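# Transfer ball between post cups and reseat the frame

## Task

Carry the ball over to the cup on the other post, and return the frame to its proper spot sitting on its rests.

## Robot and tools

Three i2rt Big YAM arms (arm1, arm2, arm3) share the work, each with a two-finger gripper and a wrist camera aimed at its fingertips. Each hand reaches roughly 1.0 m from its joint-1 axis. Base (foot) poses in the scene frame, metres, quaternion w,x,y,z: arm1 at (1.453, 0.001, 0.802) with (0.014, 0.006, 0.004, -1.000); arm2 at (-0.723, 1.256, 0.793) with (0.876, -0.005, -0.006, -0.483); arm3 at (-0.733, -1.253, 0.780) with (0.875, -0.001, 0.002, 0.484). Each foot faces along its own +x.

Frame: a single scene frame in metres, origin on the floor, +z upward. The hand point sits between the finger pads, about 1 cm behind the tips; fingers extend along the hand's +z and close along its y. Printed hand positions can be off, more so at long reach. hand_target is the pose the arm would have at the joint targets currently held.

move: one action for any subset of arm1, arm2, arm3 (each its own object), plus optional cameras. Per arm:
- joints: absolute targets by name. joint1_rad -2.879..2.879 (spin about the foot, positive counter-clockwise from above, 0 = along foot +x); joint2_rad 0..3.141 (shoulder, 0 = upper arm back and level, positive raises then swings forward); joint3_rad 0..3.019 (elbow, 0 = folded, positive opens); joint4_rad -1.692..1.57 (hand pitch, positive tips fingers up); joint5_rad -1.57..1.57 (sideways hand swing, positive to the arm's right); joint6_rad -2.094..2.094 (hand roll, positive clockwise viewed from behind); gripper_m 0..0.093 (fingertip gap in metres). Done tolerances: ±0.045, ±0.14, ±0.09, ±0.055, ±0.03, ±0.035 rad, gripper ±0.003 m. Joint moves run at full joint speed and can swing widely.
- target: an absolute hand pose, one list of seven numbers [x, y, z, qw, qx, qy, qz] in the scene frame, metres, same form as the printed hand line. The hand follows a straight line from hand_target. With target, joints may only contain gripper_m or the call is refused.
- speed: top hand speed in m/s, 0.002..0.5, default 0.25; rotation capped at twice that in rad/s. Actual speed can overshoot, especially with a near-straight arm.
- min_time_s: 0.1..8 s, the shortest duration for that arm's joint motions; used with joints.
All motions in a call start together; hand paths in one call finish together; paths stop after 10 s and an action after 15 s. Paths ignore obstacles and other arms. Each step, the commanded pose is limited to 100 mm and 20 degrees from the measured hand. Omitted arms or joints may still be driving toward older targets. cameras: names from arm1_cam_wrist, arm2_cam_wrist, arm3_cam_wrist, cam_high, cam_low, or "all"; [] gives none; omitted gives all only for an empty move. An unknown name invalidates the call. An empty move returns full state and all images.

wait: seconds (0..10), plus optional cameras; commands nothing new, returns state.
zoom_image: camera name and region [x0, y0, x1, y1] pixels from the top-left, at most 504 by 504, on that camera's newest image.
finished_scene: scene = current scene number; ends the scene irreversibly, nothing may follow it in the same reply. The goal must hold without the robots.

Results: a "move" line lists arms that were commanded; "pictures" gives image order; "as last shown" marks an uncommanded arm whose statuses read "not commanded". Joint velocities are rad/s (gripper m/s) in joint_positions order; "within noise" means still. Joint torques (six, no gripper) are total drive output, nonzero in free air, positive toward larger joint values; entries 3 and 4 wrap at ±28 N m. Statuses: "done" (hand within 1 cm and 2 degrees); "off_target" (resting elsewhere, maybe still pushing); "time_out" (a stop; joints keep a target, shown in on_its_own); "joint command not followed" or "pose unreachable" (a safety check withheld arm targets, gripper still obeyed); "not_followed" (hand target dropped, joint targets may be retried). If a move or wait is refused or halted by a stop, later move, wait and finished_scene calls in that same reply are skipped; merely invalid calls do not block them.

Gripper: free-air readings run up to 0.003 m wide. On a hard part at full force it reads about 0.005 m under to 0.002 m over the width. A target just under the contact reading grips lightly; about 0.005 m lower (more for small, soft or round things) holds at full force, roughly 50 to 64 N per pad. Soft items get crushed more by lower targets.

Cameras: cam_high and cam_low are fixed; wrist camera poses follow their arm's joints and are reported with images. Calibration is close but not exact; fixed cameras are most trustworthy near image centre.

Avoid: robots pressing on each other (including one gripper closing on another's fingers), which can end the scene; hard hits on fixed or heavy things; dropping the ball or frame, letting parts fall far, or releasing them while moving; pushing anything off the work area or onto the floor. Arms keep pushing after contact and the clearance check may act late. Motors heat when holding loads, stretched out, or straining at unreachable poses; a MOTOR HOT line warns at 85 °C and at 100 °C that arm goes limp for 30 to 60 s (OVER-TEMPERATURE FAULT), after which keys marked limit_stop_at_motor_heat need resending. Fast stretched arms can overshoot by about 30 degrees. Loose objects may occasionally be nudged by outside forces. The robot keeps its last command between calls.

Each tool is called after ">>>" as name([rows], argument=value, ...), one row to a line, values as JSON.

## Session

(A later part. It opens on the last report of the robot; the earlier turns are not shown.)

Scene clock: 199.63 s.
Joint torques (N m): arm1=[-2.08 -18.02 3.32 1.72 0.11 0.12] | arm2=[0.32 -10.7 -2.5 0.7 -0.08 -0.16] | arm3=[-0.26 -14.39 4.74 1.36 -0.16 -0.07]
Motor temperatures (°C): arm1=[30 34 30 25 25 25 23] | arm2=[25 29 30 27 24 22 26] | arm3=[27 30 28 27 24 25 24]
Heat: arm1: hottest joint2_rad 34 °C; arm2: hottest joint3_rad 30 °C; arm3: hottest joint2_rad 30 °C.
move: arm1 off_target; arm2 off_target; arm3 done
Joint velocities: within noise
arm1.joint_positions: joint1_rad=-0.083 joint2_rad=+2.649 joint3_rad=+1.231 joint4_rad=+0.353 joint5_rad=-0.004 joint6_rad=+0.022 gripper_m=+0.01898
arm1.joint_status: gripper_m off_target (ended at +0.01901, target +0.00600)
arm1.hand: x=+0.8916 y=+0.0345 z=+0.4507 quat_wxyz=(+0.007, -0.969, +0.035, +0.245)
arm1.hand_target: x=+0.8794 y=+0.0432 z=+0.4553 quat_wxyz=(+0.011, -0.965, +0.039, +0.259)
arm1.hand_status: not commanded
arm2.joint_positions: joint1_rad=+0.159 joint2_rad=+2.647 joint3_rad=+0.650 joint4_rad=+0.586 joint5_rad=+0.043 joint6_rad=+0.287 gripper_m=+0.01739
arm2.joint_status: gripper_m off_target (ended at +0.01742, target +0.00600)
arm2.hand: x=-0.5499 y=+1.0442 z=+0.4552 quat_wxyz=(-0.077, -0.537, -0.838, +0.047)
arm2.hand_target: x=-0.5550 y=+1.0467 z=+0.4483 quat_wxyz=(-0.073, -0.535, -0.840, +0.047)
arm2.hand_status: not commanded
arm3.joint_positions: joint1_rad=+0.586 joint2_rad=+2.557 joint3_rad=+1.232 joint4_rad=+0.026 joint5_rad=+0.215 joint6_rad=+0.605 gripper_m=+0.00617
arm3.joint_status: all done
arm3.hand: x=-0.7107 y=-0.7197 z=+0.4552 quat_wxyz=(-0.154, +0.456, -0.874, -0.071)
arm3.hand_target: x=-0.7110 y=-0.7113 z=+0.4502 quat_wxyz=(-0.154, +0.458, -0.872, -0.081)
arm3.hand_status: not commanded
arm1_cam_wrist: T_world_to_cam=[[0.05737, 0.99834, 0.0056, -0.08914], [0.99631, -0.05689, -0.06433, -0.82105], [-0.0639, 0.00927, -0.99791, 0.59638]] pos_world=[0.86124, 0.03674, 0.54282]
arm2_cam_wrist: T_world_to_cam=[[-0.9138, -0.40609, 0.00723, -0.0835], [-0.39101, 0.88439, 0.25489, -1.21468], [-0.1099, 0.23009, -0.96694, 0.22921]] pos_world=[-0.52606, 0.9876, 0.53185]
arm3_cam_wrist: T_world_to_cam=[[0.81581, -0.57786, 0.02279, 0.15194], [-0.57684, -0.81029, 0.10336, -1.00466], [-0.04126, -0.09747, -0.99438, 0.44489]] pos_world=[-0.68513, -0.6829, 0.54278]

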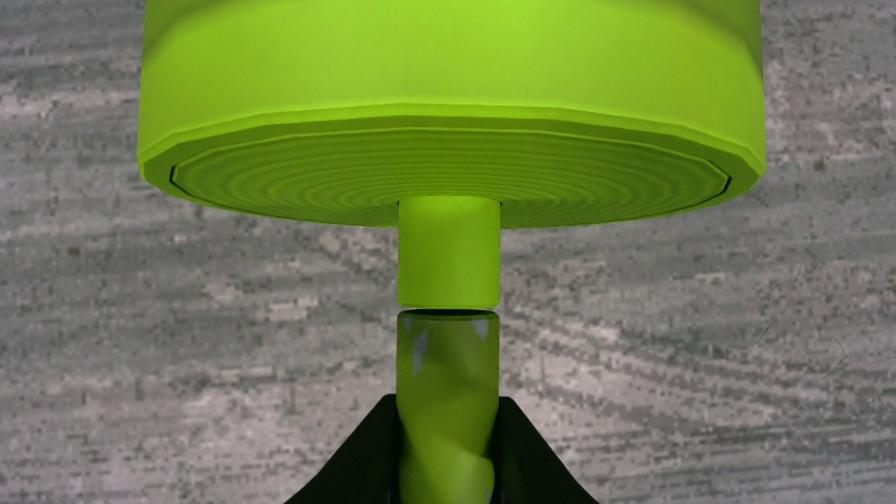

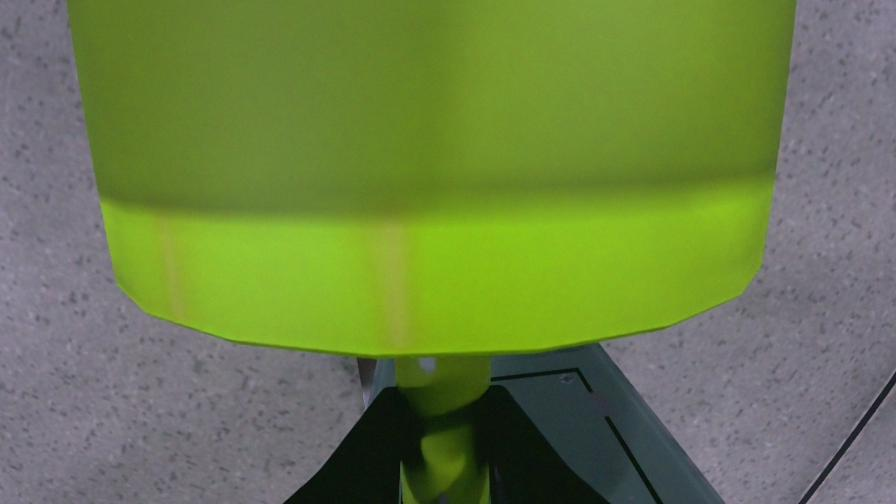

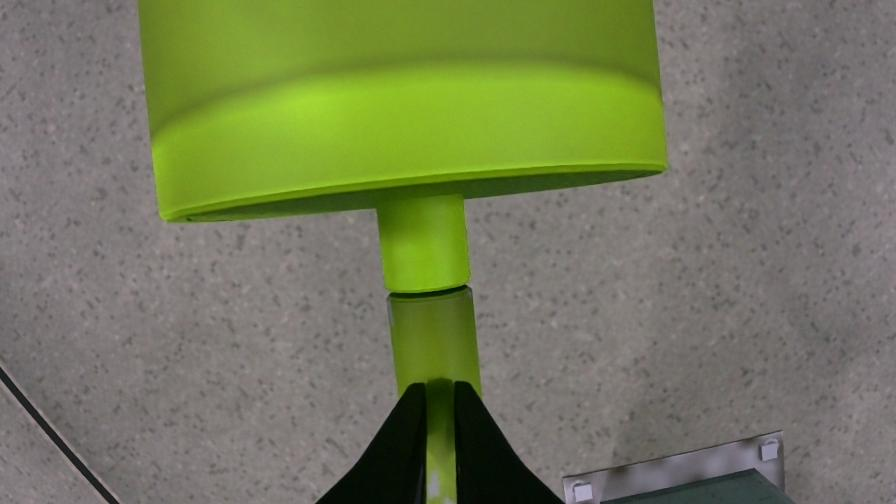

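>>> move(arm3={"joints":{"gripper_m":0.07}})

>>> move(arm3={"target":[-0.714,-0.715,0.426,0.1537,-0.4577,0.8720,0.0807],"speed":0.1})

>>> move(arm3={"joints":{"gripper_m":0.006}}, cameras=["arm3_cam_wrist"])

Scene clock: 211.30 s.
Joint torques (N m): arm1=[-2.08 -18.02 3.33 1.72 0.11 0.12] | arm2=[0.32 -10.64 -2.51 0.7 -0.08 -0.16] | arm3=[-0.26 -14.39 4.52 1.36 0.17 -0.07]
Motor temperatures (°C): arm1=[30 35 30 25 25 25 24] | arm2=[25 30 30 26 24 22 27] | arm3=[27 31 28 27 24 25 24]
Heat: arm1: hottest joint2_rad 35 °C; arm2: hottest joint2_rad 30 °C; arm3: hottest joint2_rad 31 °C.
move: arm3 done
Joint velocities: within noise
arm1, arm2: as last shown
arm3.joint_positions: joint1_rad=+0.586 joint2_rad=+2.557 joint3_rad=+1.235 joint4_rad=+0.026 joint5_rad=+0.207 joint6_rad=+0.605 gripper_m=+0.06991
arm3.joint_status: all done
arm3.hand: x=-0.7121 y=-0.7177 z=+0.4554 quat_wxyz=(-0.151, +0.457, -0.874, -0.075)
arm3.hand_target: x=-0.7110 y=-0.7112 z=+0.4502 quat_wxyz=(-0.154, +0.458, -0.872, -0.081)
arm3.hand_status: not commanded
pictures: none

Scene clock: 212.50 s.
Joint torques (N m): arm1=[-2.02 -18.02 3.3 1.72 0.11 0.11] | arm2=[0.26 -10.7 -2.51 0.69 -0.08 -0.16] | arm3=[0.26 -14.56 4.25 1.47 0.24 0]
Motor temperatures (°C): arm1=[30 35 30 25 25 25 24] | arm2=[25 30 29 26 24 22 27] | arm3=[27 31 28 27 24 25 24]
Heat: arm1: hottest joint2_rad 35 °C; arm2: hottest joint2_rad 30 °C; arm3: hottest joint2_rad 31 °C.
move: arm3 done
Joint velocities: within noise
arm1, arm2: as last shown
arm3.joint_positions: joint1_rad=+0.586 joint2_rad=+2.617 joint3_rad=+1.262 joint4_rad=+0.053 joint5_rad=+0.207 joint6_rad=+0.605 gripper_m=+0.06991
arm3.joint_status: not commanded
arm3.hand: x=-0.7121 y=-0.7232 z=+0.4304 quat_wxyz=(-0.150, +0.457, -0.874, -0.072)
arm3.hand_target: x=-0.7140 y=-0.7151 z=+0.4263 quat_wxyz=(-0.154, +0.458, -0.872, -0.081)
arm3.hand_status: done (0.009 m and 1.1 deg from the pose sent, 0.030 m and 0.8 deg at the start)
pictures: none

Scene clock: 213.27 s.
Joint torques (N m): arm1=[-2.02 -18.02 3.3 1.72 0.13 0.12] | arm2=[0.32 -10.75 -2.5 0.69 -0.08 -0.16] | arm3=[0.26 -14.56 4.23 1.42 0.27 0.46]
Motor temperatures (°C): arm1=[30 35 30 25 25 25 24] | arm2=[25 30 29 26 24 22 27] | arm3=[27 31 28 27 24 25 24]
Heat: arm1: hottest joint2_rad 35 °C; arm2: hottest joint2_rad 30 °C; arm3: hottest joint2_rad 31 °C.
move: arm3 off_target
Joint velocities: within noise
arm1, arm2: as last shown
arm1.hand: x=+0.8916 y=+0.0344 z=+0.4507 quat_wxyz=(+0.007, -0.969, +0.035, +0.245)
arm2.hand: x=-0.5499 y=+1.0442 z=+0.4552 quat_wxyz=(-0.077, -0.537, -0.839, +0.047)
arm3.joint_positions: joint1_rad=+0.586 joint2_rad=+2.617 joint3_rad=+1.263 joint4_rad=+0.054 joint5_rad=+0.207 joint6_rad=+0.564 gripper_m=+0.01881
arm3.joint_status: gripper_m off_target (ended at +0.01884, target +0.00600)
arm3.hand: x=-0.7121 y=-0.7227 z=+0.4305 quat_wxyz=(-0.151, +0.475, -0.864, -0.070)
arm3.hand_target: x=-0.7140 y=-0.7151 z=+0.4263 quat_wxyz=(-0.154, +0.458, -0.872, -0.081)
arm3.hand_status: not commanded
arm3_cam_wrist: T_world_to_cam=[[0.83879, -0.54358, 0.03083, 0.18956], [-0.54338, -0.83225, 0.10996, -1.00029], [-0.03412, -0.10898, -0.99346, 0.41636]] pos_world=[-0.68834, -0.68407, 0.51778]

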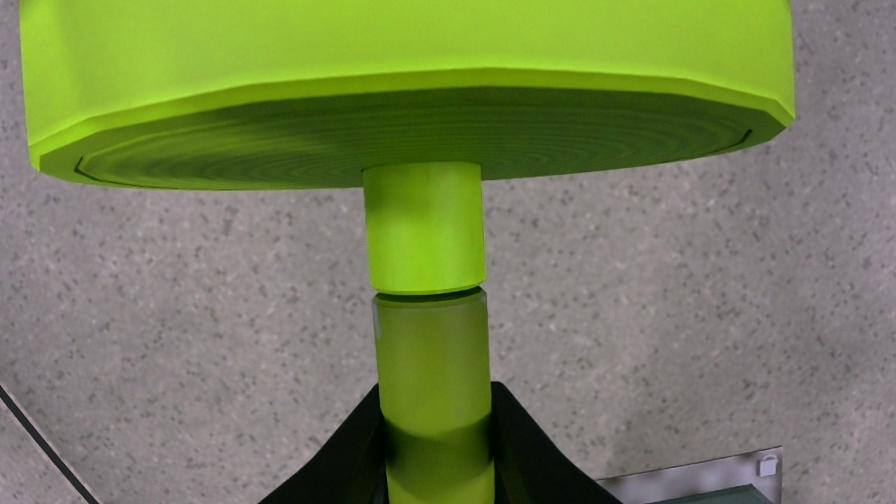

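>>> move(arm1={"target":[0.8794,0.0432,0.5553,0.0104,-0.9651,0.0387,0.2586],"speed":0.08}, arm2={"target":[-0.555,1.0467,0.5483,0.0735,0.5353,0.8402,-0.0469],"speed":0.08}, arm3={"target":[-0.714,-0.7151,0.5263,0.1537,-0.4577,0.8720,0.0807],"speed":0.08}, cameras=["cam_high","cam_low"])

Scene clock: 223.30 s.
Joint torques (N m): arm1=[-2.26 -20.89 2.41 1.09 0.14 0.11] | arm2=[0.21 -14.04 -3.43 -0.1 -0.09 -0.16] | arm3=[0.5 -18.14 3.02 0.23 0.34 0.52]
Motor temperatures (°C): arm1=[30 35 29 25 25 25 25] | arm2=[25 30 29 26 23 22 27] | arm3=[27 31 27 27 23 25 24]
Heat: arm1: hottest joint2_rad 35 °C; arm2: hottest joint2_rad 30 °C; arm3: hottest joint2_rad 31 °C.
move: arm1 off_target; arm2 done; arm3 off_target
Joint velocities: within noise
arm1.joint_positions: joint1_rad=-0.083 joint2_rad=+2.433 joint3_rad=+1.103 joint4_rad=+0.257 joint5_rad=-0.006 joint6_rad=+0.021 gripper_m=+0.01898
arm1.joint_status: not commanded
arm1.hand: x=+0.8936 y=+0.0332 z=+0.5320 quat_wxyz=(+0.006, -0.970, +0.035, +0.241)
arm1.hand_target: x=+0.8797 y=+0.0433 z=+0.5546 quat_wxyz=(+0.011, -0.965, +0.039, +0.258)
arm1.hand_status: off_target (0.029 m and 2.2 deg from the pose sent, 0.106 m and 1.7 deg at the start)
arm2.joint_positions: joint1_rad=+0.158 joint2_rad=+2.341 joint3_rad=+0.497 joint4_rad=+0.430 joint5_rad=+0.043 joint6_rad=+0.286 gripper_m=+0.01739
arm2.joint_status: not commanded
arm2.hand: x=-0.5498 y=+1.0444 z=+0.5397 quat_wxyz=(-0.076, -0.537, -0.839, +0.047)
arm2.hand_target: x=-0.5550 y=+1.0468 z=+0.5478 quat_wxyz=(-0.073, -0.535, -0.840, +0.047)
arm2.hand_status: done (0.010 m and 0.4 deg from the pose sent, 0.093 m and 0.5 deg at the start)
arm3.joint_positions: joint1_rad=+0.583 joint2_rad=+2.419 joint3_rad=+1.150 joint4_rad=-0.029 joint5_rad=+0.204 joint6_rad=+0.559 gripper_m=+0.01881
arm3.joint_status: not commanded
arm3.hand: x=-0.7109 y=-0.7233 z=+0.5078 quat_wxyz=(-0.151, +0.476, -0.863, -0.070)
arm3.hand_target: x=-0.7140 y=-0.7151 z=+0.5257 quat_wxyz=(-0.154, +0.458, -0.872, -0.081)
arm3.hand_status: off_target (0.020 m and 2.6 deg from the pose sent, 0.096 m and 2.5 deg at the start)

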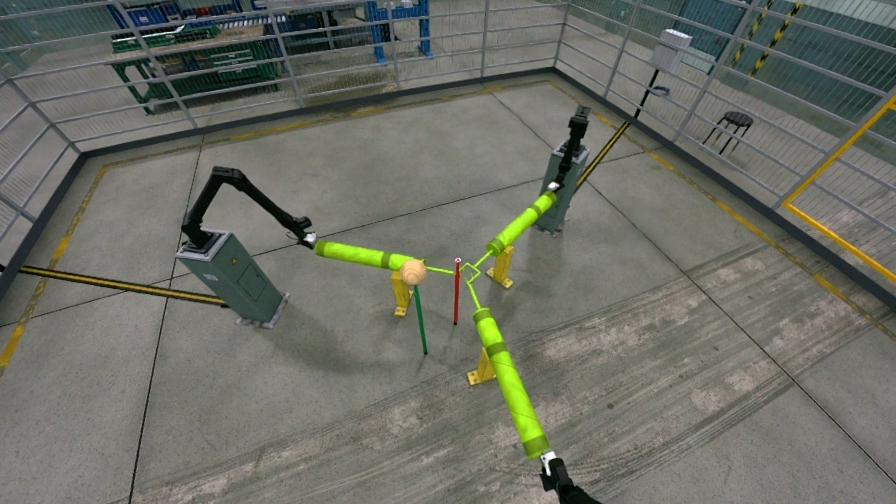

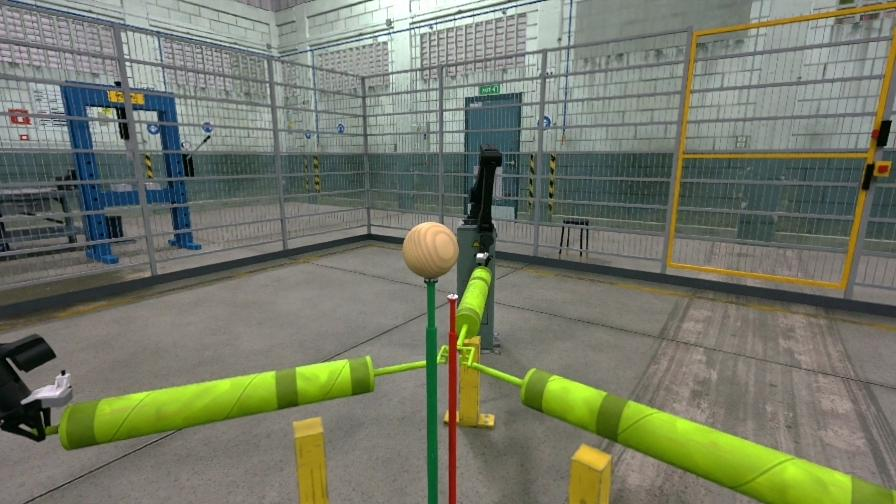

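>>> move(arm1={"target":[0.8794,0.0432,0.865,0.0104,-0.9651,0.0387,0.2586],"speed":0.14}, arm2={"target":[-0.555,1.0467,0.841,0.0735,0.5353,0.8402,-0.0469],"speed":0.14}, arm3={"target":[-0.714,-0.7151,0.829,0.1537,-0.4577,0.8720,0.0807],"speed":0.14}, cameras=["cam_high","cam_low","arm2_cam_wrist"])

>>> zoom_image(camera="cam_low", region=[350, 200, 550, 360])

>>> zoom_image(camera="cam_high", region=[380, 220, 520, 340])

Scene clock: 234.13 s.
Joint torques (N m): arm1=[-2.08 -16.97 10.09 0.27 0.06 0.14] | arm2=[0.67 -6.48 8.31 -1.28 -0.26 -0.1] | arm3=[0.38 -15.15 10.15 -0.65 0.26 0.53]
Motor temperatures (°C): arm1=[30 35 30 24 25 25 25] | arm2=[25 30 29 26 23 22 28] | arm3=[27 32 27 27 23 25 25]
Heat: arm1: hottest joint2_rad 35 °C; arm2: hottest joint2_rad 30 °C; arm3: hottest joint2_rad 32 °C.
move: arm1 off_target; arm2 done; arm3 off_target
Joint velocities: within noise
arm1.joint_positions: joint1_rad=-0.091 joint2_rad=+1.716 joint3_rad=+1.043 joint4_rad=-0.410 joint5_rad=-0.007 joint6_rad=+0.013 gripper_m=+0.01898
arm1.joint_status: not commanded
arm1.hand: x=+0.8947 y=+0.0346 z=+0.8337 quat_wxyz=(+0.007, -0.971, +0.035, +0.236)
arm1.hand_target: x=+0.8802 y=+0.0431 z=+0.8651 quat_wxyz=(+0.011, -0.965, +0.039, +0.259)
arm1.hand_status: off_target (0.036 m and 2.7 deg from the pose sent, 0.333 m and 2.2 deg at the start)
arm2.joint_positions: joint1_rad=+0.146 joint2_rad=+1.122 joint3_rad=+0.497 joint4_rad=-0.784 joint5_rad=+0.046 joint6_rad=+0.273 gripper_m=+0.01739
arm2.joint_status: not commanded
arm2.hand: x=-0.5552 y=+1.0472 z=+0.8305 quat_wxyz=(-0.077, -0.537, -0.839, +0.050)
arm2.hand_target: x=-0.5550 y=+1.0466 z=+0.8405 quat_wxyz=(-0.074, -0.535, -0.840, +0.047)
arm2.hand_status: done (0.010 m and 0.6 deg from the pose sent, 0.301 m and 0.4 deg at the start)
arm3.joint_positions: joint1_rad=+0.586 joint2_rad=+1.759 joint3_rad=+1.119 joint4_rad=-0.662 joint5_rad=+0.207 joint6_rad=+0.559 gripper_m=+0.01878
arm3.joint_status: not commanded
arm3.hand: x=-0.7113 y=-0.7218 z=+0.8039 quat_wxyz=(-0.151, +0.478, -0.863, -0.068)
arm3.hand_target: x=-0.7138 y=-0.7153 z=+0.8287 quat_wxyz=(-0.154, +0.458, -0.872, -0.082)
arm3.hand_status: off_target (0.026 m and 2.9 deg from the pose sent, 0.321 m and 2.6 deg at the start)
pictures: arm2_cam_wrist, cam_high, cam_low
arm2_cam_wrist: T_world_to_cam=[[-0.91359, -0.40647, 0.01172, -0.09309], [-0.39074, 0.88548, 0.25149, -1.31327], [-0.1126, 0.22518, -0.96779, 0.59527]] pos_world=[-0.53116, 0.991, 0.90746]

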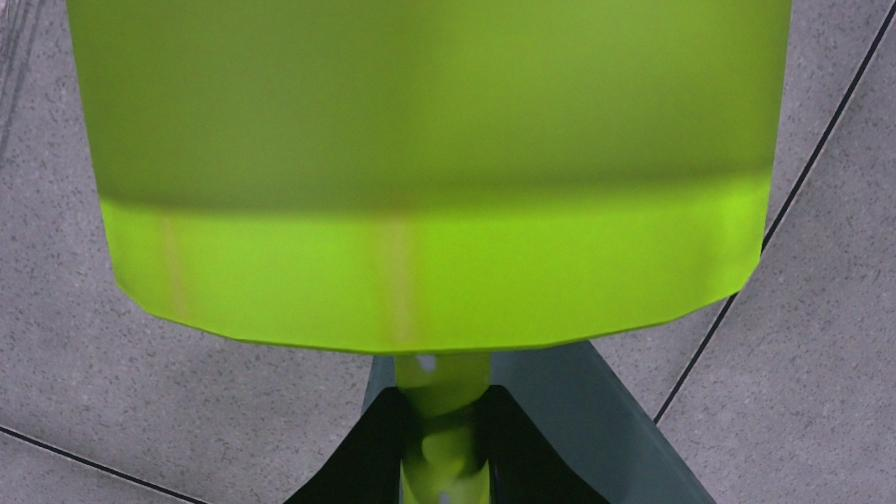

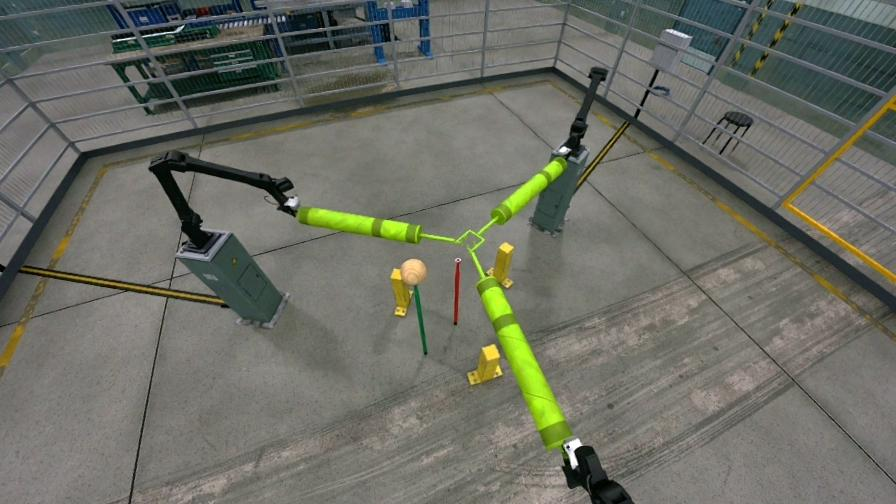

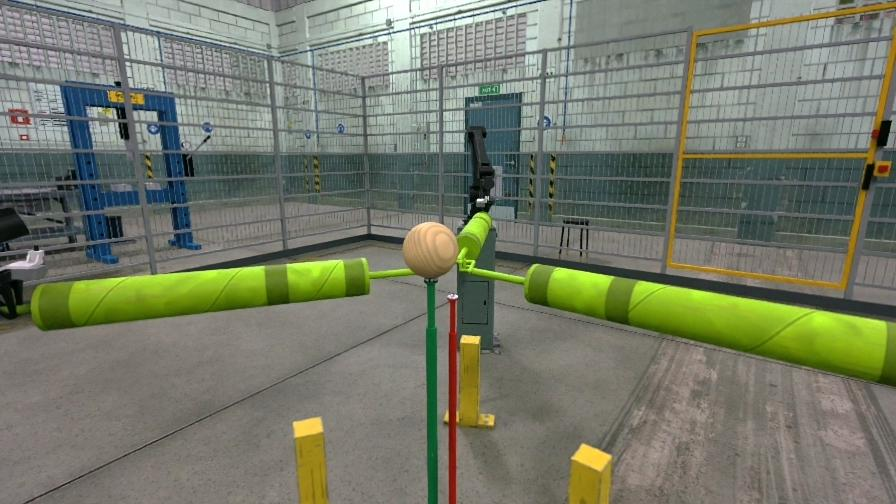

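Scaled by 2.520 from the camera's image (finer frame: 1280x720).

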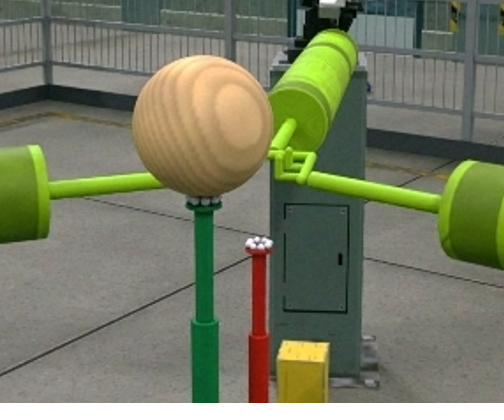

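Scaled by 3.600 from the camera's image (finer frame: 1280x720).

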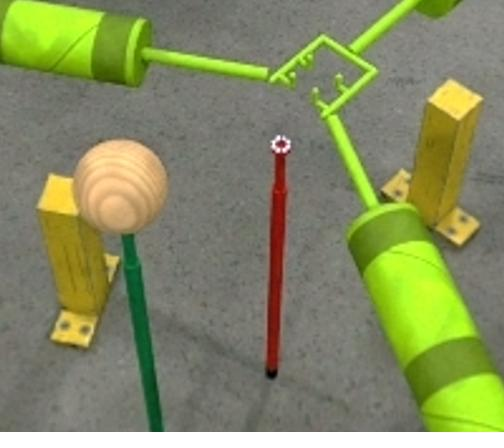

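>>> move(arm1={"target":[0.9894,-0.1758,0.867,0.0104,-0.9651,0.0387,0.2586],"speed":0.12}, arm2={"target":[-0.445,0.8277,0.843,0.0735,0.5353,0.8402,-0.0469],"speed":0.12}, arm3={"target":[-0.604,-0.9341,0.836,0.1537,-0.4577,0.8720,0.0807],"speed":0.12}, cameras=["cam_high","cam_low"])

>>> zoom_image(camera="cam_low", region=[350, 200, 550, 360])

>>> zoom_image(camera="cam_high", region=[380, 220, 520, 340])

Scene clock: 265.37 s.
Joint torques (N m): arm1=[-0.79 -15.38 7.98 0.88 1.16 0.2] | arm2=[1.85 -14.62 9.8 -0.69 -0.46 -0.03] | arm3=[-1.49 -8.12 8.42 0.2 0.24 0.41]
Motor temperatures (°C): arm1=[30 33 34 24 26 25 26] | arm2=[25 29 35 26 23 22 28] | arm3=[27 33 31 27 23 25 26]
Heat: arm1: hottest joint3_rad 34 °C; arm2: hottest joint3_rad 35 °C; arm3: hottest joint2_rad 33 °C.
move: arm1 off_target; arm2 off_target; arm3 off_target
Joint velocities: within noise
arm1.joint_positions: joint1_rad=+0.425 joint2_rad=+1.571 joint3_rad=+0.882 joint4_rad=-0.461 joint5_rad=+0.228 joint6_rad=+0.473 gripper_m=+0.01898
arm1.joint_status: not commanded
arm1.hand: x=+0.9997 y=-0.1760 z=+0.8390 quat_wxyz=(+0.011, -0.973, +0.032, +0.230)
arm1.hand_target: x=+0.9896 y=-0.1758 z=+0.8666 quat_wxyz=(+0.010, -0.965, +0.039, +0.259)
arm1.hand_status: off_target (0.030 m and 3.5 deg from the pose sent, 0.233 m and 2.7 deg at the start)
arm2.joint_positions: joint1_rad=+0.013 joint2_rad=+1.722 joint3_rad=+1.121 joint4_rad=-0.813 joint5_rad=+0.033 joint6_rad=+0.148 gripper_m=+0.01739
arm2.joint_status: not commanded
arm2.hand: x=-0.4565 y=+0.8343 z=+0.8349 quat_wxyz=(-0.071, -0.540, -0.837, +0.052)
arm2.hand_target: x=-0.4453 y=+0.8280 z=+0.8431 quat_wxyz=(-0.074, -0.535, -0.840, +0.047)
arm2.hand_status: off_target (0.016 m and 0.9 deg from the pose sent, 0.246 m and 0.6 deg at the start)
arm3.joint_positions: joint1_rad=+0.239 joint2_rad=+1.232 joint3_rad=+0.587 joint4_rad=-0.603 joint5_rad=+0.090 joint6_rad=+0.216 gripper_m=+0.01864
arm3.joint_status: not commanded
arm3.hand: x=-0.6097 y=-0.9317 z=+0.8244 quat_wxyz=(-0.147, +0.482, -0.861, -0.074)
arm3.hand_target: x=-0.6040 y=-0.9338 z=+0.8356 quat_wxyz=(-0.154, +0.458, -0.872, -0.081)
arm3.hand_status: off_target (0.013 m and 3.2 deg from the pose sent, 0.240 m and 2.9 deg at the start)

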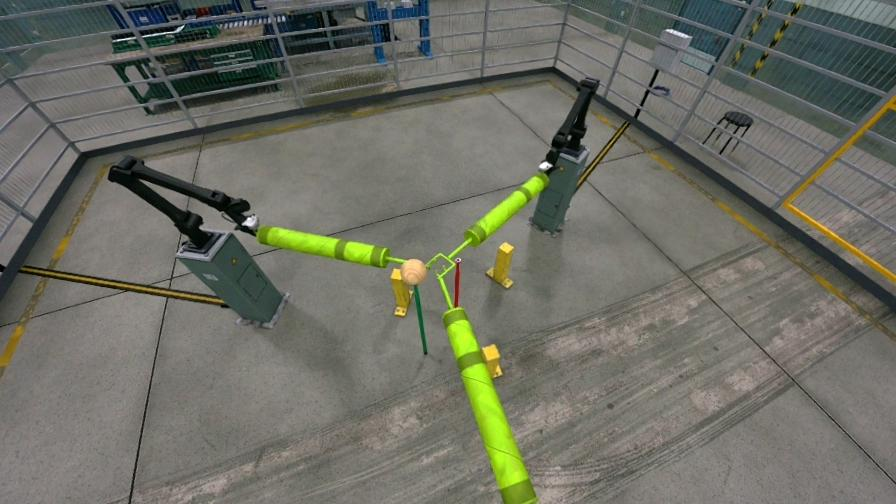

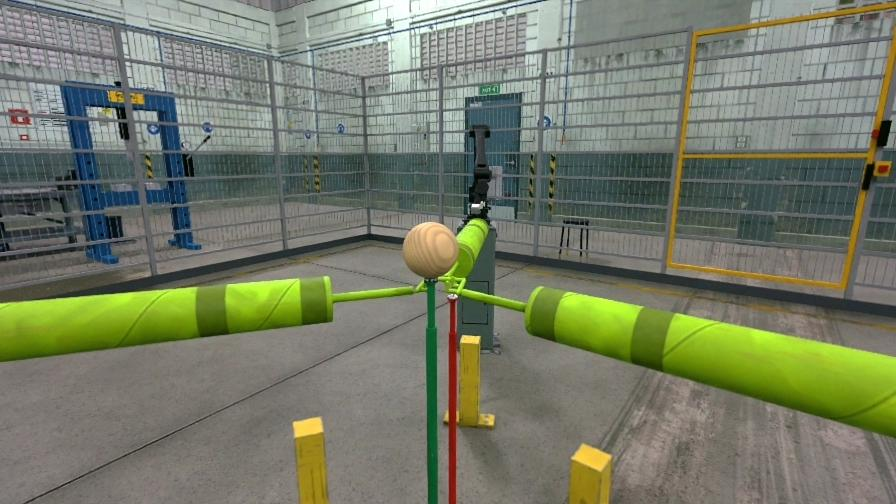

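Scaled by 2.520 from the camera's image (finer frame: 1280x720).

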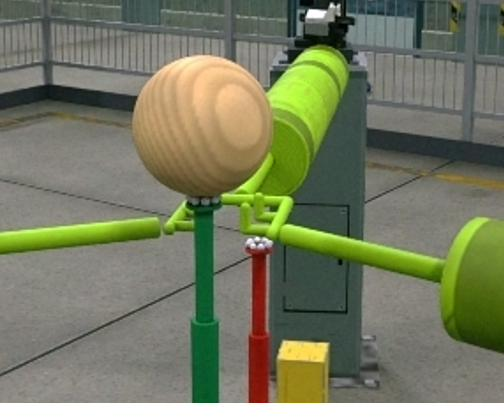

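Scaled by 3.600 from the camera's image (finer frame: 1280x720).

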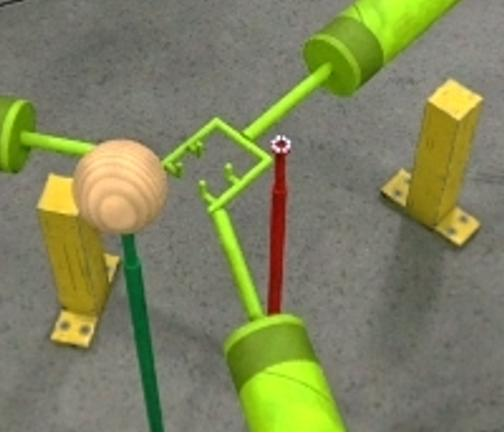

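>>> move(arm1={"target":[1.0494,-0.2978,0.867,0.0104,-0.9651,0.0387,0.2586],"speed":0.08}, arm2={"target":[-0.385,0.7057,0.846,0.0735,0.5353,0.8402,-0.0469],"speed":0.08}, arm3={"target":[-0.544,-1.0561,0.836,0.1537,-0.4577,0.8720,0.0807],"speed":0.08}, cameras=["cam_high","cam_low"])

>>> zoom_image(camera="cam_low", region=[350, 200, 550, 360])

>>> zoom_image(camera="cam_high", region=[380, 220, 520, 340])

Scene clock: 286.17 s.
Joint torques (N m): arm1=[-0.56 -13.57 10.62 0.21 1.24 0.28] | arm2=[1.9 -19.9 11.37 -0.57 -0.41 0] | arm3=[-1.85 -4.78 8.66 -0.03 -0.07 0.49]
Motor temperatures (°C): arm1=[30 33 34 24 28 25 26] | arm2=[25 31 38 26 23 21 28] | arm3=[27 31 33 27 23 25 26]
Heat: arm1: hottest joint3_rad 34 °C; arm2: hottest joint3_rad 38 °C; arm3: hottest joint3_rad 33 °C.
move: arm1 off_target; arm2 off_target; arm3 off_target
Joint velocities: within noise
arm1.joint_positions: joint1_rad=+0.738 joint2_rad=+1.598 joint3_rad=+0.928 joint4_rad=-0.569 joint5_rad=+0.360 joint6_rad=+0.768 gripper_m=+0.01898
arm1.joint_status: not commanded
arm1.hand: x=+1.0661 y=-0.2861 z=+0.8408 quat_wxyz=(+0.019, -0.972, +0.029, +0.234)
arm1.hand_target: x=+1.0503 y=-0.2972 z=+0.8672 quat_wxyz=(+0.010, -0.965, +0.039, +0.259)
arm1.hand_status: off_target (0.033 m and 3.2 deg from the pose sent, 0.134 m and 3.5 deg at the start)
arm2.joint_positions: joint1_rad=-0.016 joint2_rad=+2.028 joint3_rad=+1.587 joint4_rad=-0.987 joint5_rad=+0.026 joint6_rad=+0.117 gripper_m=+0.01739
arm2.joint_status: not commanded
arm2.hand: x=-0.3998 y=+0.7154 z=+0.8352 quat_wxyz=(-0.065, -0.539, -0.838, +0.048)
arm2.hand_target: x=-0.3853 y=+0.7064 z=+0.8462 quat_wxyz=(-0.074, -0.535, -0.840, +0.047)
arm2.hand_status: off_target (0.021 m and 1.1 deg from the pose sent, 0.148 m and 0.9 deg at the start)
arm3.joint_positions: joint1_rad=-0.227 joint2_rad=+0.976 joint3_rad=+0.434 joint4_rad=-0.683 joint5_rad=-0.068 joint6_rad=-0.233 gripper_m=+0.01858
arm3.joint_status: not commanded
arm3.hand: x=-0.5450 y=-1.0494 z=+0.8306 quat_wxyz=(-0.154, +0.485, -0.857, -0.078)
arm3.hand_target: x=-0.5440 y=-1.0558 z=+0.8355 quat_wxyz=(-0.154, +0.458, -0.872, -0.081)
arm3.hand_status: off_target (0.009 m and 3.5 deg from the pose sent, 0.141 m and 3.2 deg at the start)

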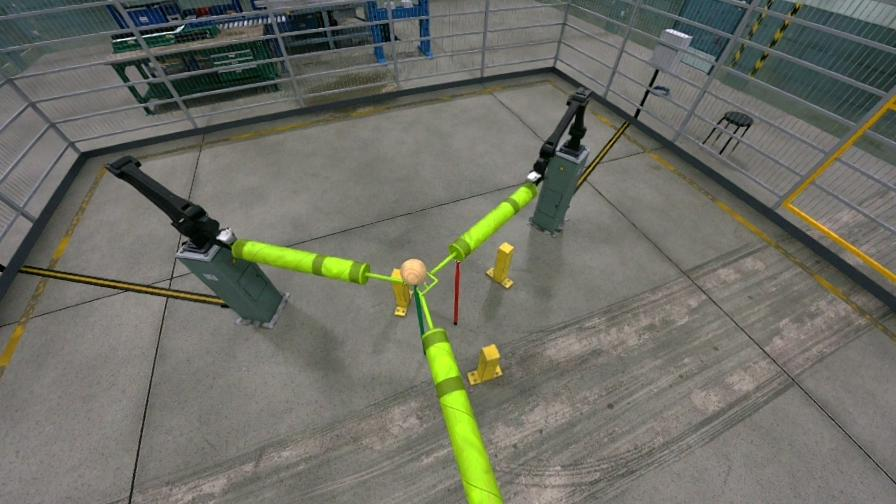

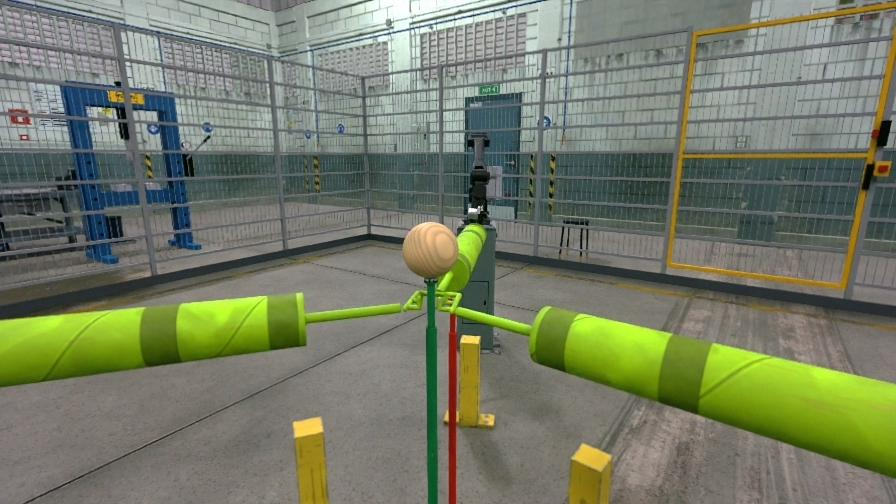

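Scaled by 2.520 from the camera's image (finer frame: 1280x720).

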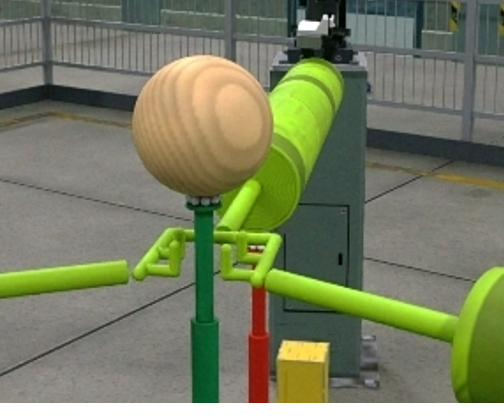

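Scaled by 3.600 from the camera's image (finer frame: 1280x720).

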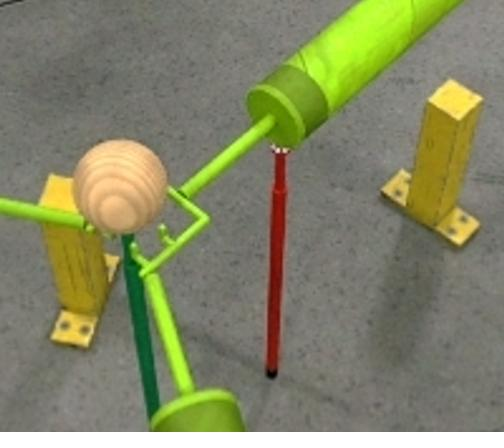

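>>> move(arm1={"target":[1.0625,-0.3275,0.870,0.0104,-0.9651,0.0387,0.2586],"speed":0.06}, arm2={"target":[-0.372,0.678,0.847,0.0735,0.5353,0.8402,-0.0469],"speed":0.06}, arm3={"target":[-0.531,-1.0845,0.839,0.1537,-0.4577,0.8720,0.0807],"speed":0.06})

>>> move(arm1={"target":[1.0625,-0.3275,0.890,0.0104,-0.9651,0.0387,0.2586],"speed":0.06}, arm2={"target":[-0.372,0.678,0.869,0.0735,0.5353,0.8402,-0.0469],"speed":0.06}, arm3={"target":[-0.531,-1.0845,0.861,0.1537,-0.4577,0.8720,0.0807],"speed":0.06}, cameras=["cam_high","cam_low"])

>>> zoom_image(camera="cam_low", region=[380, 210, 500, 330])

>>> zoom_image(camera="cam_high", region=[380, 220, 520, 340])

Scene clock: 306.97 s.
Joint torques (N m): arm1=[-0.44 -13.98 10.85 0.14 1.31 0.28] | arm2=[2.14 -21.13 11.7 -0.57 -0.42 0.01] | arm3=[-2.14 -4.31 8.95 -0.01 -0.03 0.46]
Motor temperatures (°C): arm1=[30 33 38 24 29 25 26] | arm2=[25 32 42 26 23 21 29] | arm3=[27 30 32 27 23 25 26]
Heat: arm1: hottest joint3_rad 38 °C; arm2: hottest joint3_rad 42 °C; arm3: hottest joint3_rad 32 °C.
move: arm1 off_target; arm2 off_target; arm3 off_target
Joint velocities: within noise
arm1.joint_positions: joint1_rad=+0.805 joint2_rad=+1.625 joint3_rad=+0.971 joint4_rad=-0.614 joint5_rad=+0.382 joint6_rad=+0.837 gripper_m=+0.01898
arm1.joint_status: not commanded
arm1.hand: x=+1.0789 y=-0.3138 z=+0.8426 quat_wxyz=(+0.021, -0.972, +0.029, +0.233)
arm1.hand_target: x=+1.0635 y=-0.3268 z=+0.8702 quat_wxyz=(+0.010, -0.965, +0.039, +0.259)
arm1.hand_status: off_target (0.035 m and 3.4 deg from the pose sent, 0.051 m and 3.2 deg at the start)
arm2.joint_positions: joint1_rad=-0.023 joint2_rad=+2.103 joint3_rad=+1.716 joint4_rad=-1.041 joint5_rad=+0.026 joint6_rad=+0.111 gripper_m=+0.01739
arm2.joint_status: not commanded
arm2.hand: x=-0.3882 y=+0.6869 z=+0.8359 quat_wxyz=(-0.064, -0.539, -0.838, +0.048)
arm2.hand_target: x=-0.3725 y=+0.6787 z=+0.8473 quat_wxyz=(-0.074, -0.535, -0.840, +0.047)
arm2.hand_status: off_target (0.022 m and 1.2 deg from the pose sent, 0.048 m and 1.1 deg at the start)
arm3.joint_positions: joint1_rad=-0.368 joint2_rad=+0.938 joint3_rad=+0.424 joint4_rad=-0.725 joint5_rad=-0.118 joint6_rad=-0.367 gripper_m=+0.01856
arm3.joint_status: not commanded
arm3.hand: x=-0.5327 y=-1.0778 z=+0.8331 quat_wxyz=(-0.153, +0.485, -0.857, -0.080)
arm3.hand_target: x=-0.5309 y=-1.0842 z=+0.8385 quat_wxyz=(-0.154, +0.458, -0.872, -0.081)
arm3.hand_status: off_target (0.009 m and 3.6 deg from the pose sent, 0.039 m and 3.5 deg at the start)
pictures: none

Scene clock: 308.00 s.
Joint torques (N m): arm1=[-0.38 -16.38 10.29 -0.25 1.26 0.27] | arm2=[2.96 -22.59 11.59 -0.73 -0.43 0.05] | arm3=[-2.08 -3.78 11.81 -0.7 0.04 0.47]
Motor temperatures (°C): arm1=[30 33 38 24 29 25 26] | arm2=[25 32 42 26 23 21 29] | arm3=[27 30 32 27 23 25 26]
Heat: arm1: hottest joint3_rad 38 °C; arm2: hottest joint3_rad 42 °C; arm3: hottest joint3_rad 32 °C.
move: arm1 off_target; arm2 off_target; arm3 off_target
Joint velocities: within noise
arm1.joint_positions: joint1_rad=+0.805 joint2_rad=+1.624 joint3_rad=+1.004 joint4_rad=-0.657 joint5_rad=+0.384 joint6_rad=+0.837 gripper_m=+0.01898
arm1.joint_status: not commanded
arm1.hand: x=+1.0751 y=-0.3176 z=+0.8523 quat_wxyz=(+0.025, -0.972, +0.028, +0.231)
arm1.hand_target: x=+1.0633 y=-0.3268 z=+0.8894 quat_wxyz=(+0.010, -0.965, +0.039, +0.259)
arm1.hand_status: off_target (0.041 m and 3.8 deg from the pose sent, 0.052 m and 3.4 deg at the start)
arm2.joint_positions: joint1_rad=-0.032 joint2_rad=+2.103 joint3_rad=+1.746 joint4_rad=-1.085 joint5_rad=+0.026 joint6_rad=+0.107 gripper_m=+0.01739
arm2.joint_status: not commanded
arm2.hand: x=-0.3927 y=+0.6831 z=+0.8464 quat_wxyz=(-0.058, -0.542, -0.837, +0.045)
arm2.hand_target: x=-0.3726 y=+0.6790 z=+0.8693 quat_wxyz=(-0.074, -0.535, -0.840, +0.047)
arm2.hand_status: off_target (0.031 m and 1.9 deg from the pose sent, 0.038 m and 1.2 deg at the start)
arm3.joint_positions: joint1_rad=-0.368 joint2_rad=+0.893 joint3_rad=+0.433 joint4_rad=-0.790 joint5_rad=-0.120 joint6_rad=-0.367 gripper_m=+0.01854
arm3.joint_status: not commanded
arm3.hand: x=-0.5393 y=-1.0824 z=+0.8428 quat_wxyz=(-0.148, +0.485, -0.858, -0.080)
arm3.hand_target: x=-0.5308 y=-1.0840 z=+0.8600 quat_wxyz=(-0.154, +0.458, -0.872, -0.081)
arm3.hand_status: off_target (0.020 m and 3.6 deg from the pose sent, 0.029 m and 3.6 deg at the start)

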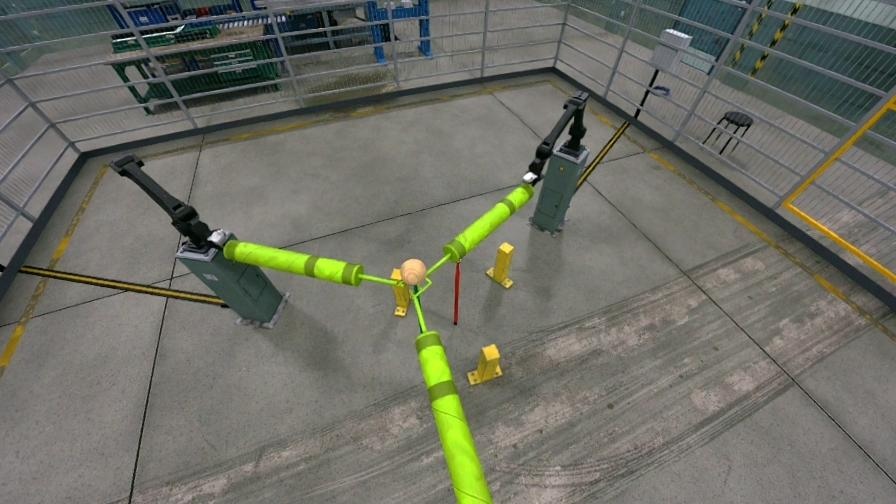

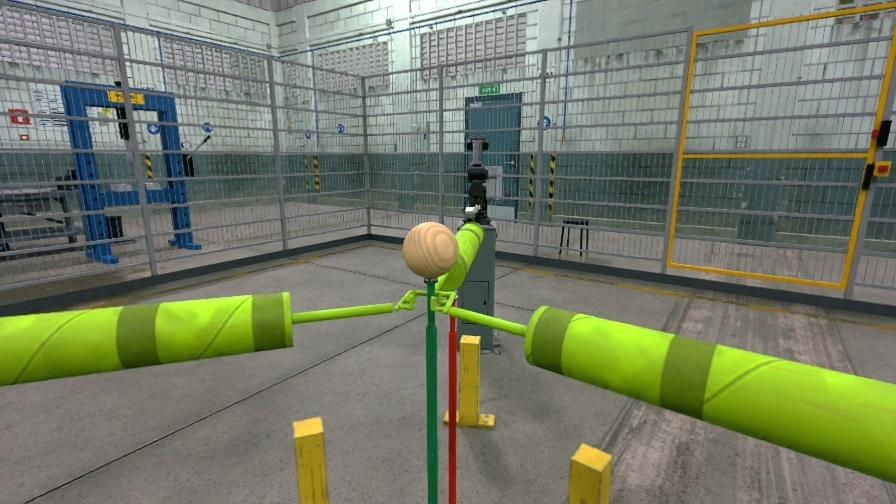

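Scaled by 4.200 from the camera's image (finer frame: 1280x720).

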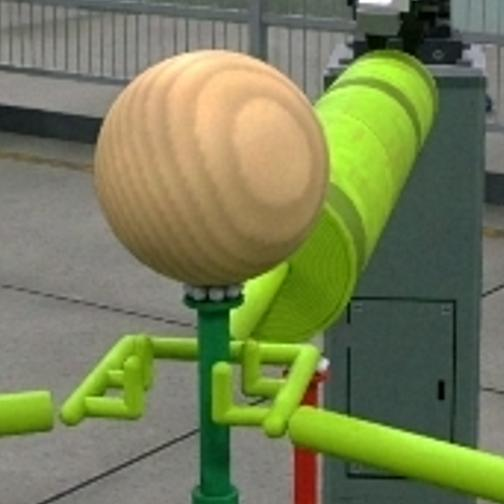

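Scaled by 3.600 from the camera's image (finer frame: 1280x720).

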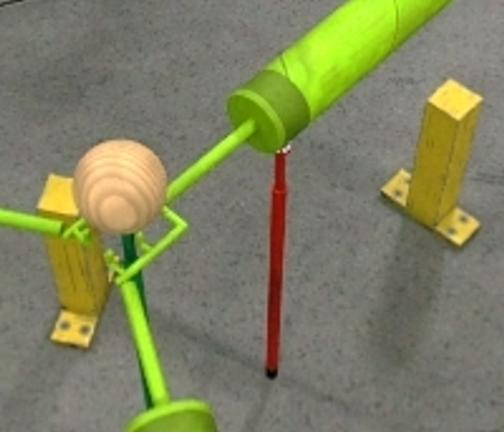

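>>> move(arm1={"target":[1.0705,-0.3115,0.892,0.0104,-0.9651,0.0387,0.2586],"speed":0.05}, arm2={"target":[-0.364,0.694,0.872,0.0735,0.5353,0.8402,-0.0469],"speed":0.05}, arm3={"target":[-0.523,-1.0685,0.863,0.1537,-0.4577,0.8720,0.0807],"speed":0.05}, cameras=["cam_high","cam_low"])

>>> zoom_image(camera="cam_low", region=[380, 210, 500, 330])

>>> zoom_image(camera="cam_high", region=[380, 240, 450, 310])

Scene clock: 321.00 s.
Joint torques (N m): arm1=[-1.38 -16.32 7.73 0.39 1.15 0.16] | arm2=[4.07 -24.47 9.17 -0.42 -0.27 0.24] | arm3=[-0.26 -2.2 12.64 0.2 0.18 0.69]
Motor temperatures (°C): arm1=[30 33 38 24 29 25 27] | arm2=[25 34 41 26 23 21 29] | arm3=[27 29 33 27 23 25 26]
Heat: arm1: hottest joint3_rad 38 °C; arm2: hottest joint3_rad 41 °C; arm3: hottest joint3_rad 33 °C.
move: arm1 off_target; arm2 off_target; arm3 off_target
Joint velocities: within noise
arm1.joint_positions: joint1_rad=+0.805 joint2_rad=+1.587 joint3_rad=+0.992 joint4_rad=-0.666 joint5_rad=+0.384 joint6_rad=+0.837 gripper_m=+0.01898
arm1.joint_status: not commanded
arm1.hand: x=+1.0780 y=-0.3144 z=+0.8647 quat_wxyz=(+0.018, -0.971, +0.030, +0.236)
arm1.hand_target: x=+1.0707 y=-0.3115 z=+0.8912 quat_wxyz=(+0.011, -0.965, +0.039, +0.258)
arm1.hand_status: off_target (0.028 m and 3.0 deg from the pose sent, 0.040 m and 3.8 deg at the start)
arm2.joint_positions: joint1_rad=-0.021 joint2_rad=+2.103 joint3_rad=+1.746 joint4_rad=-1.086 joint5_rad=+0.024 joint6_rad=+0.111 gripper_m=+0.01739
arm2.joint_status: not commanded
arm2.hand: x=-0.3864 y=+0.6874 z=+0.8463 quat_wxyz=(-0.058, -0.539, -0.839, +0.044)
arm2.hand_target: x=-0.3645 y=+0.6945 z=+0.8718 quat_wxyz=(-0.074, -0.535, -0.840, +0.047)
arm2.hand_status: off_target (0.035 m and 1.9 deg from the pose sent, 0.040 m and 2.0 deg at the start)
arm3.joint_positions: joint1_rad=-0.354 joint2_rad=+0.921 joint3_rad=+0.455 joint4_rad=-0.791 joint5_rad=-0.113 joint6_rad=-0.354 gripper_m=+0.01854
arm3.joint_status: not commanded
arm3.hand: x=-0.5355 y=-1.0762 z=+0.8451 quat_wxyz=(-0.144, +0.486, -0.859, -0.078)
arm3.hand_target: x=-0.5234 y=-1.0687 z=+0.8627 quat_wxyz=(-0.154, +0.458, -0.871, -0.082)
arm3.hand_status: off_target (0.023 m and 3.7 deg from the pose sent, 0.030 m and 3.6 deg at the start)

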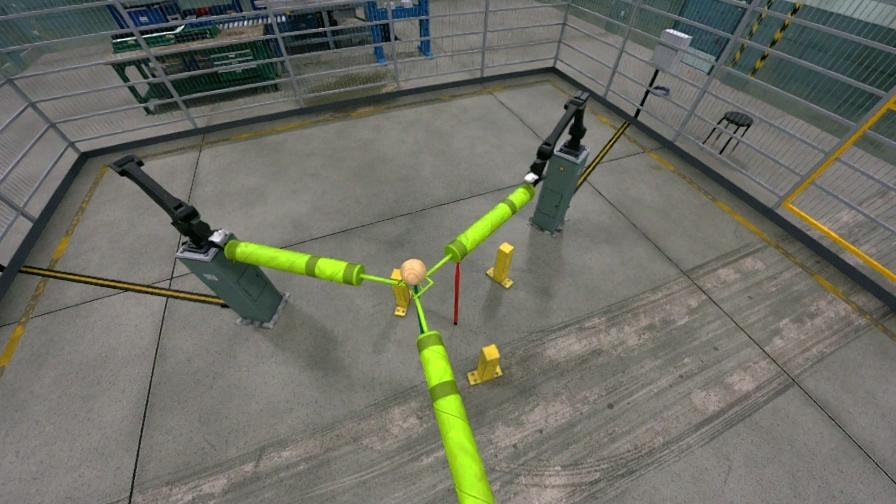

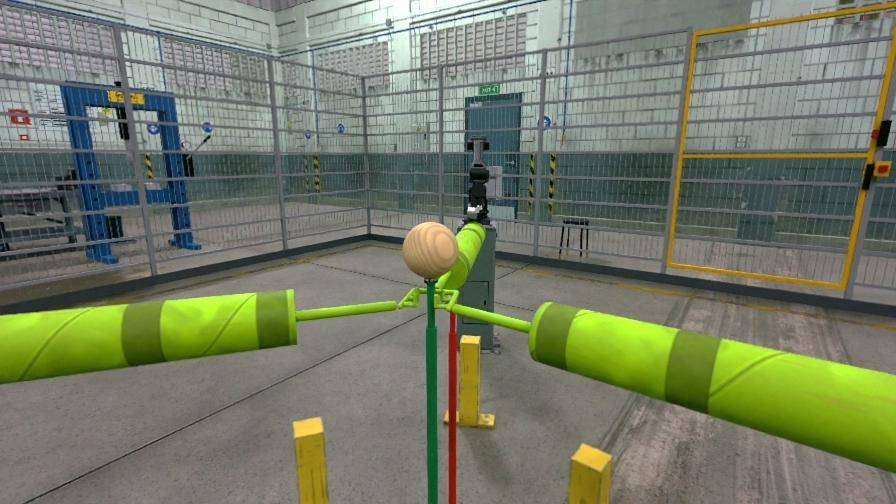

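Scaled by 4.200 from the camera's image (finer frame: 1280x720).

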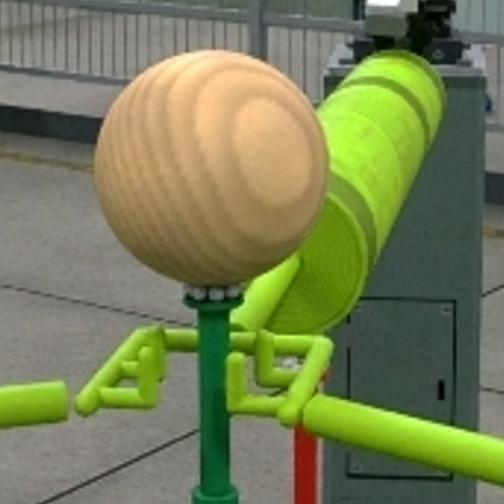

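Scaled by 7.200 from the camera's image (finer frame: 1280x720).

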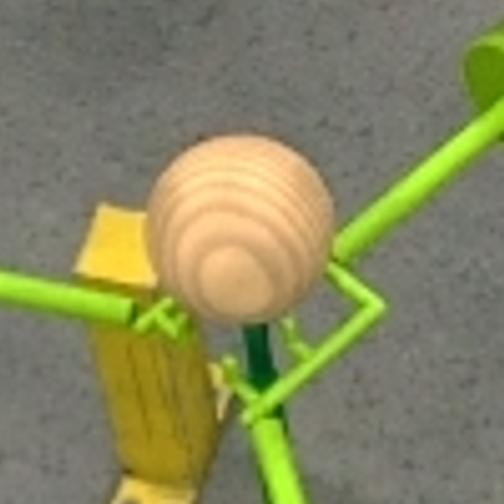

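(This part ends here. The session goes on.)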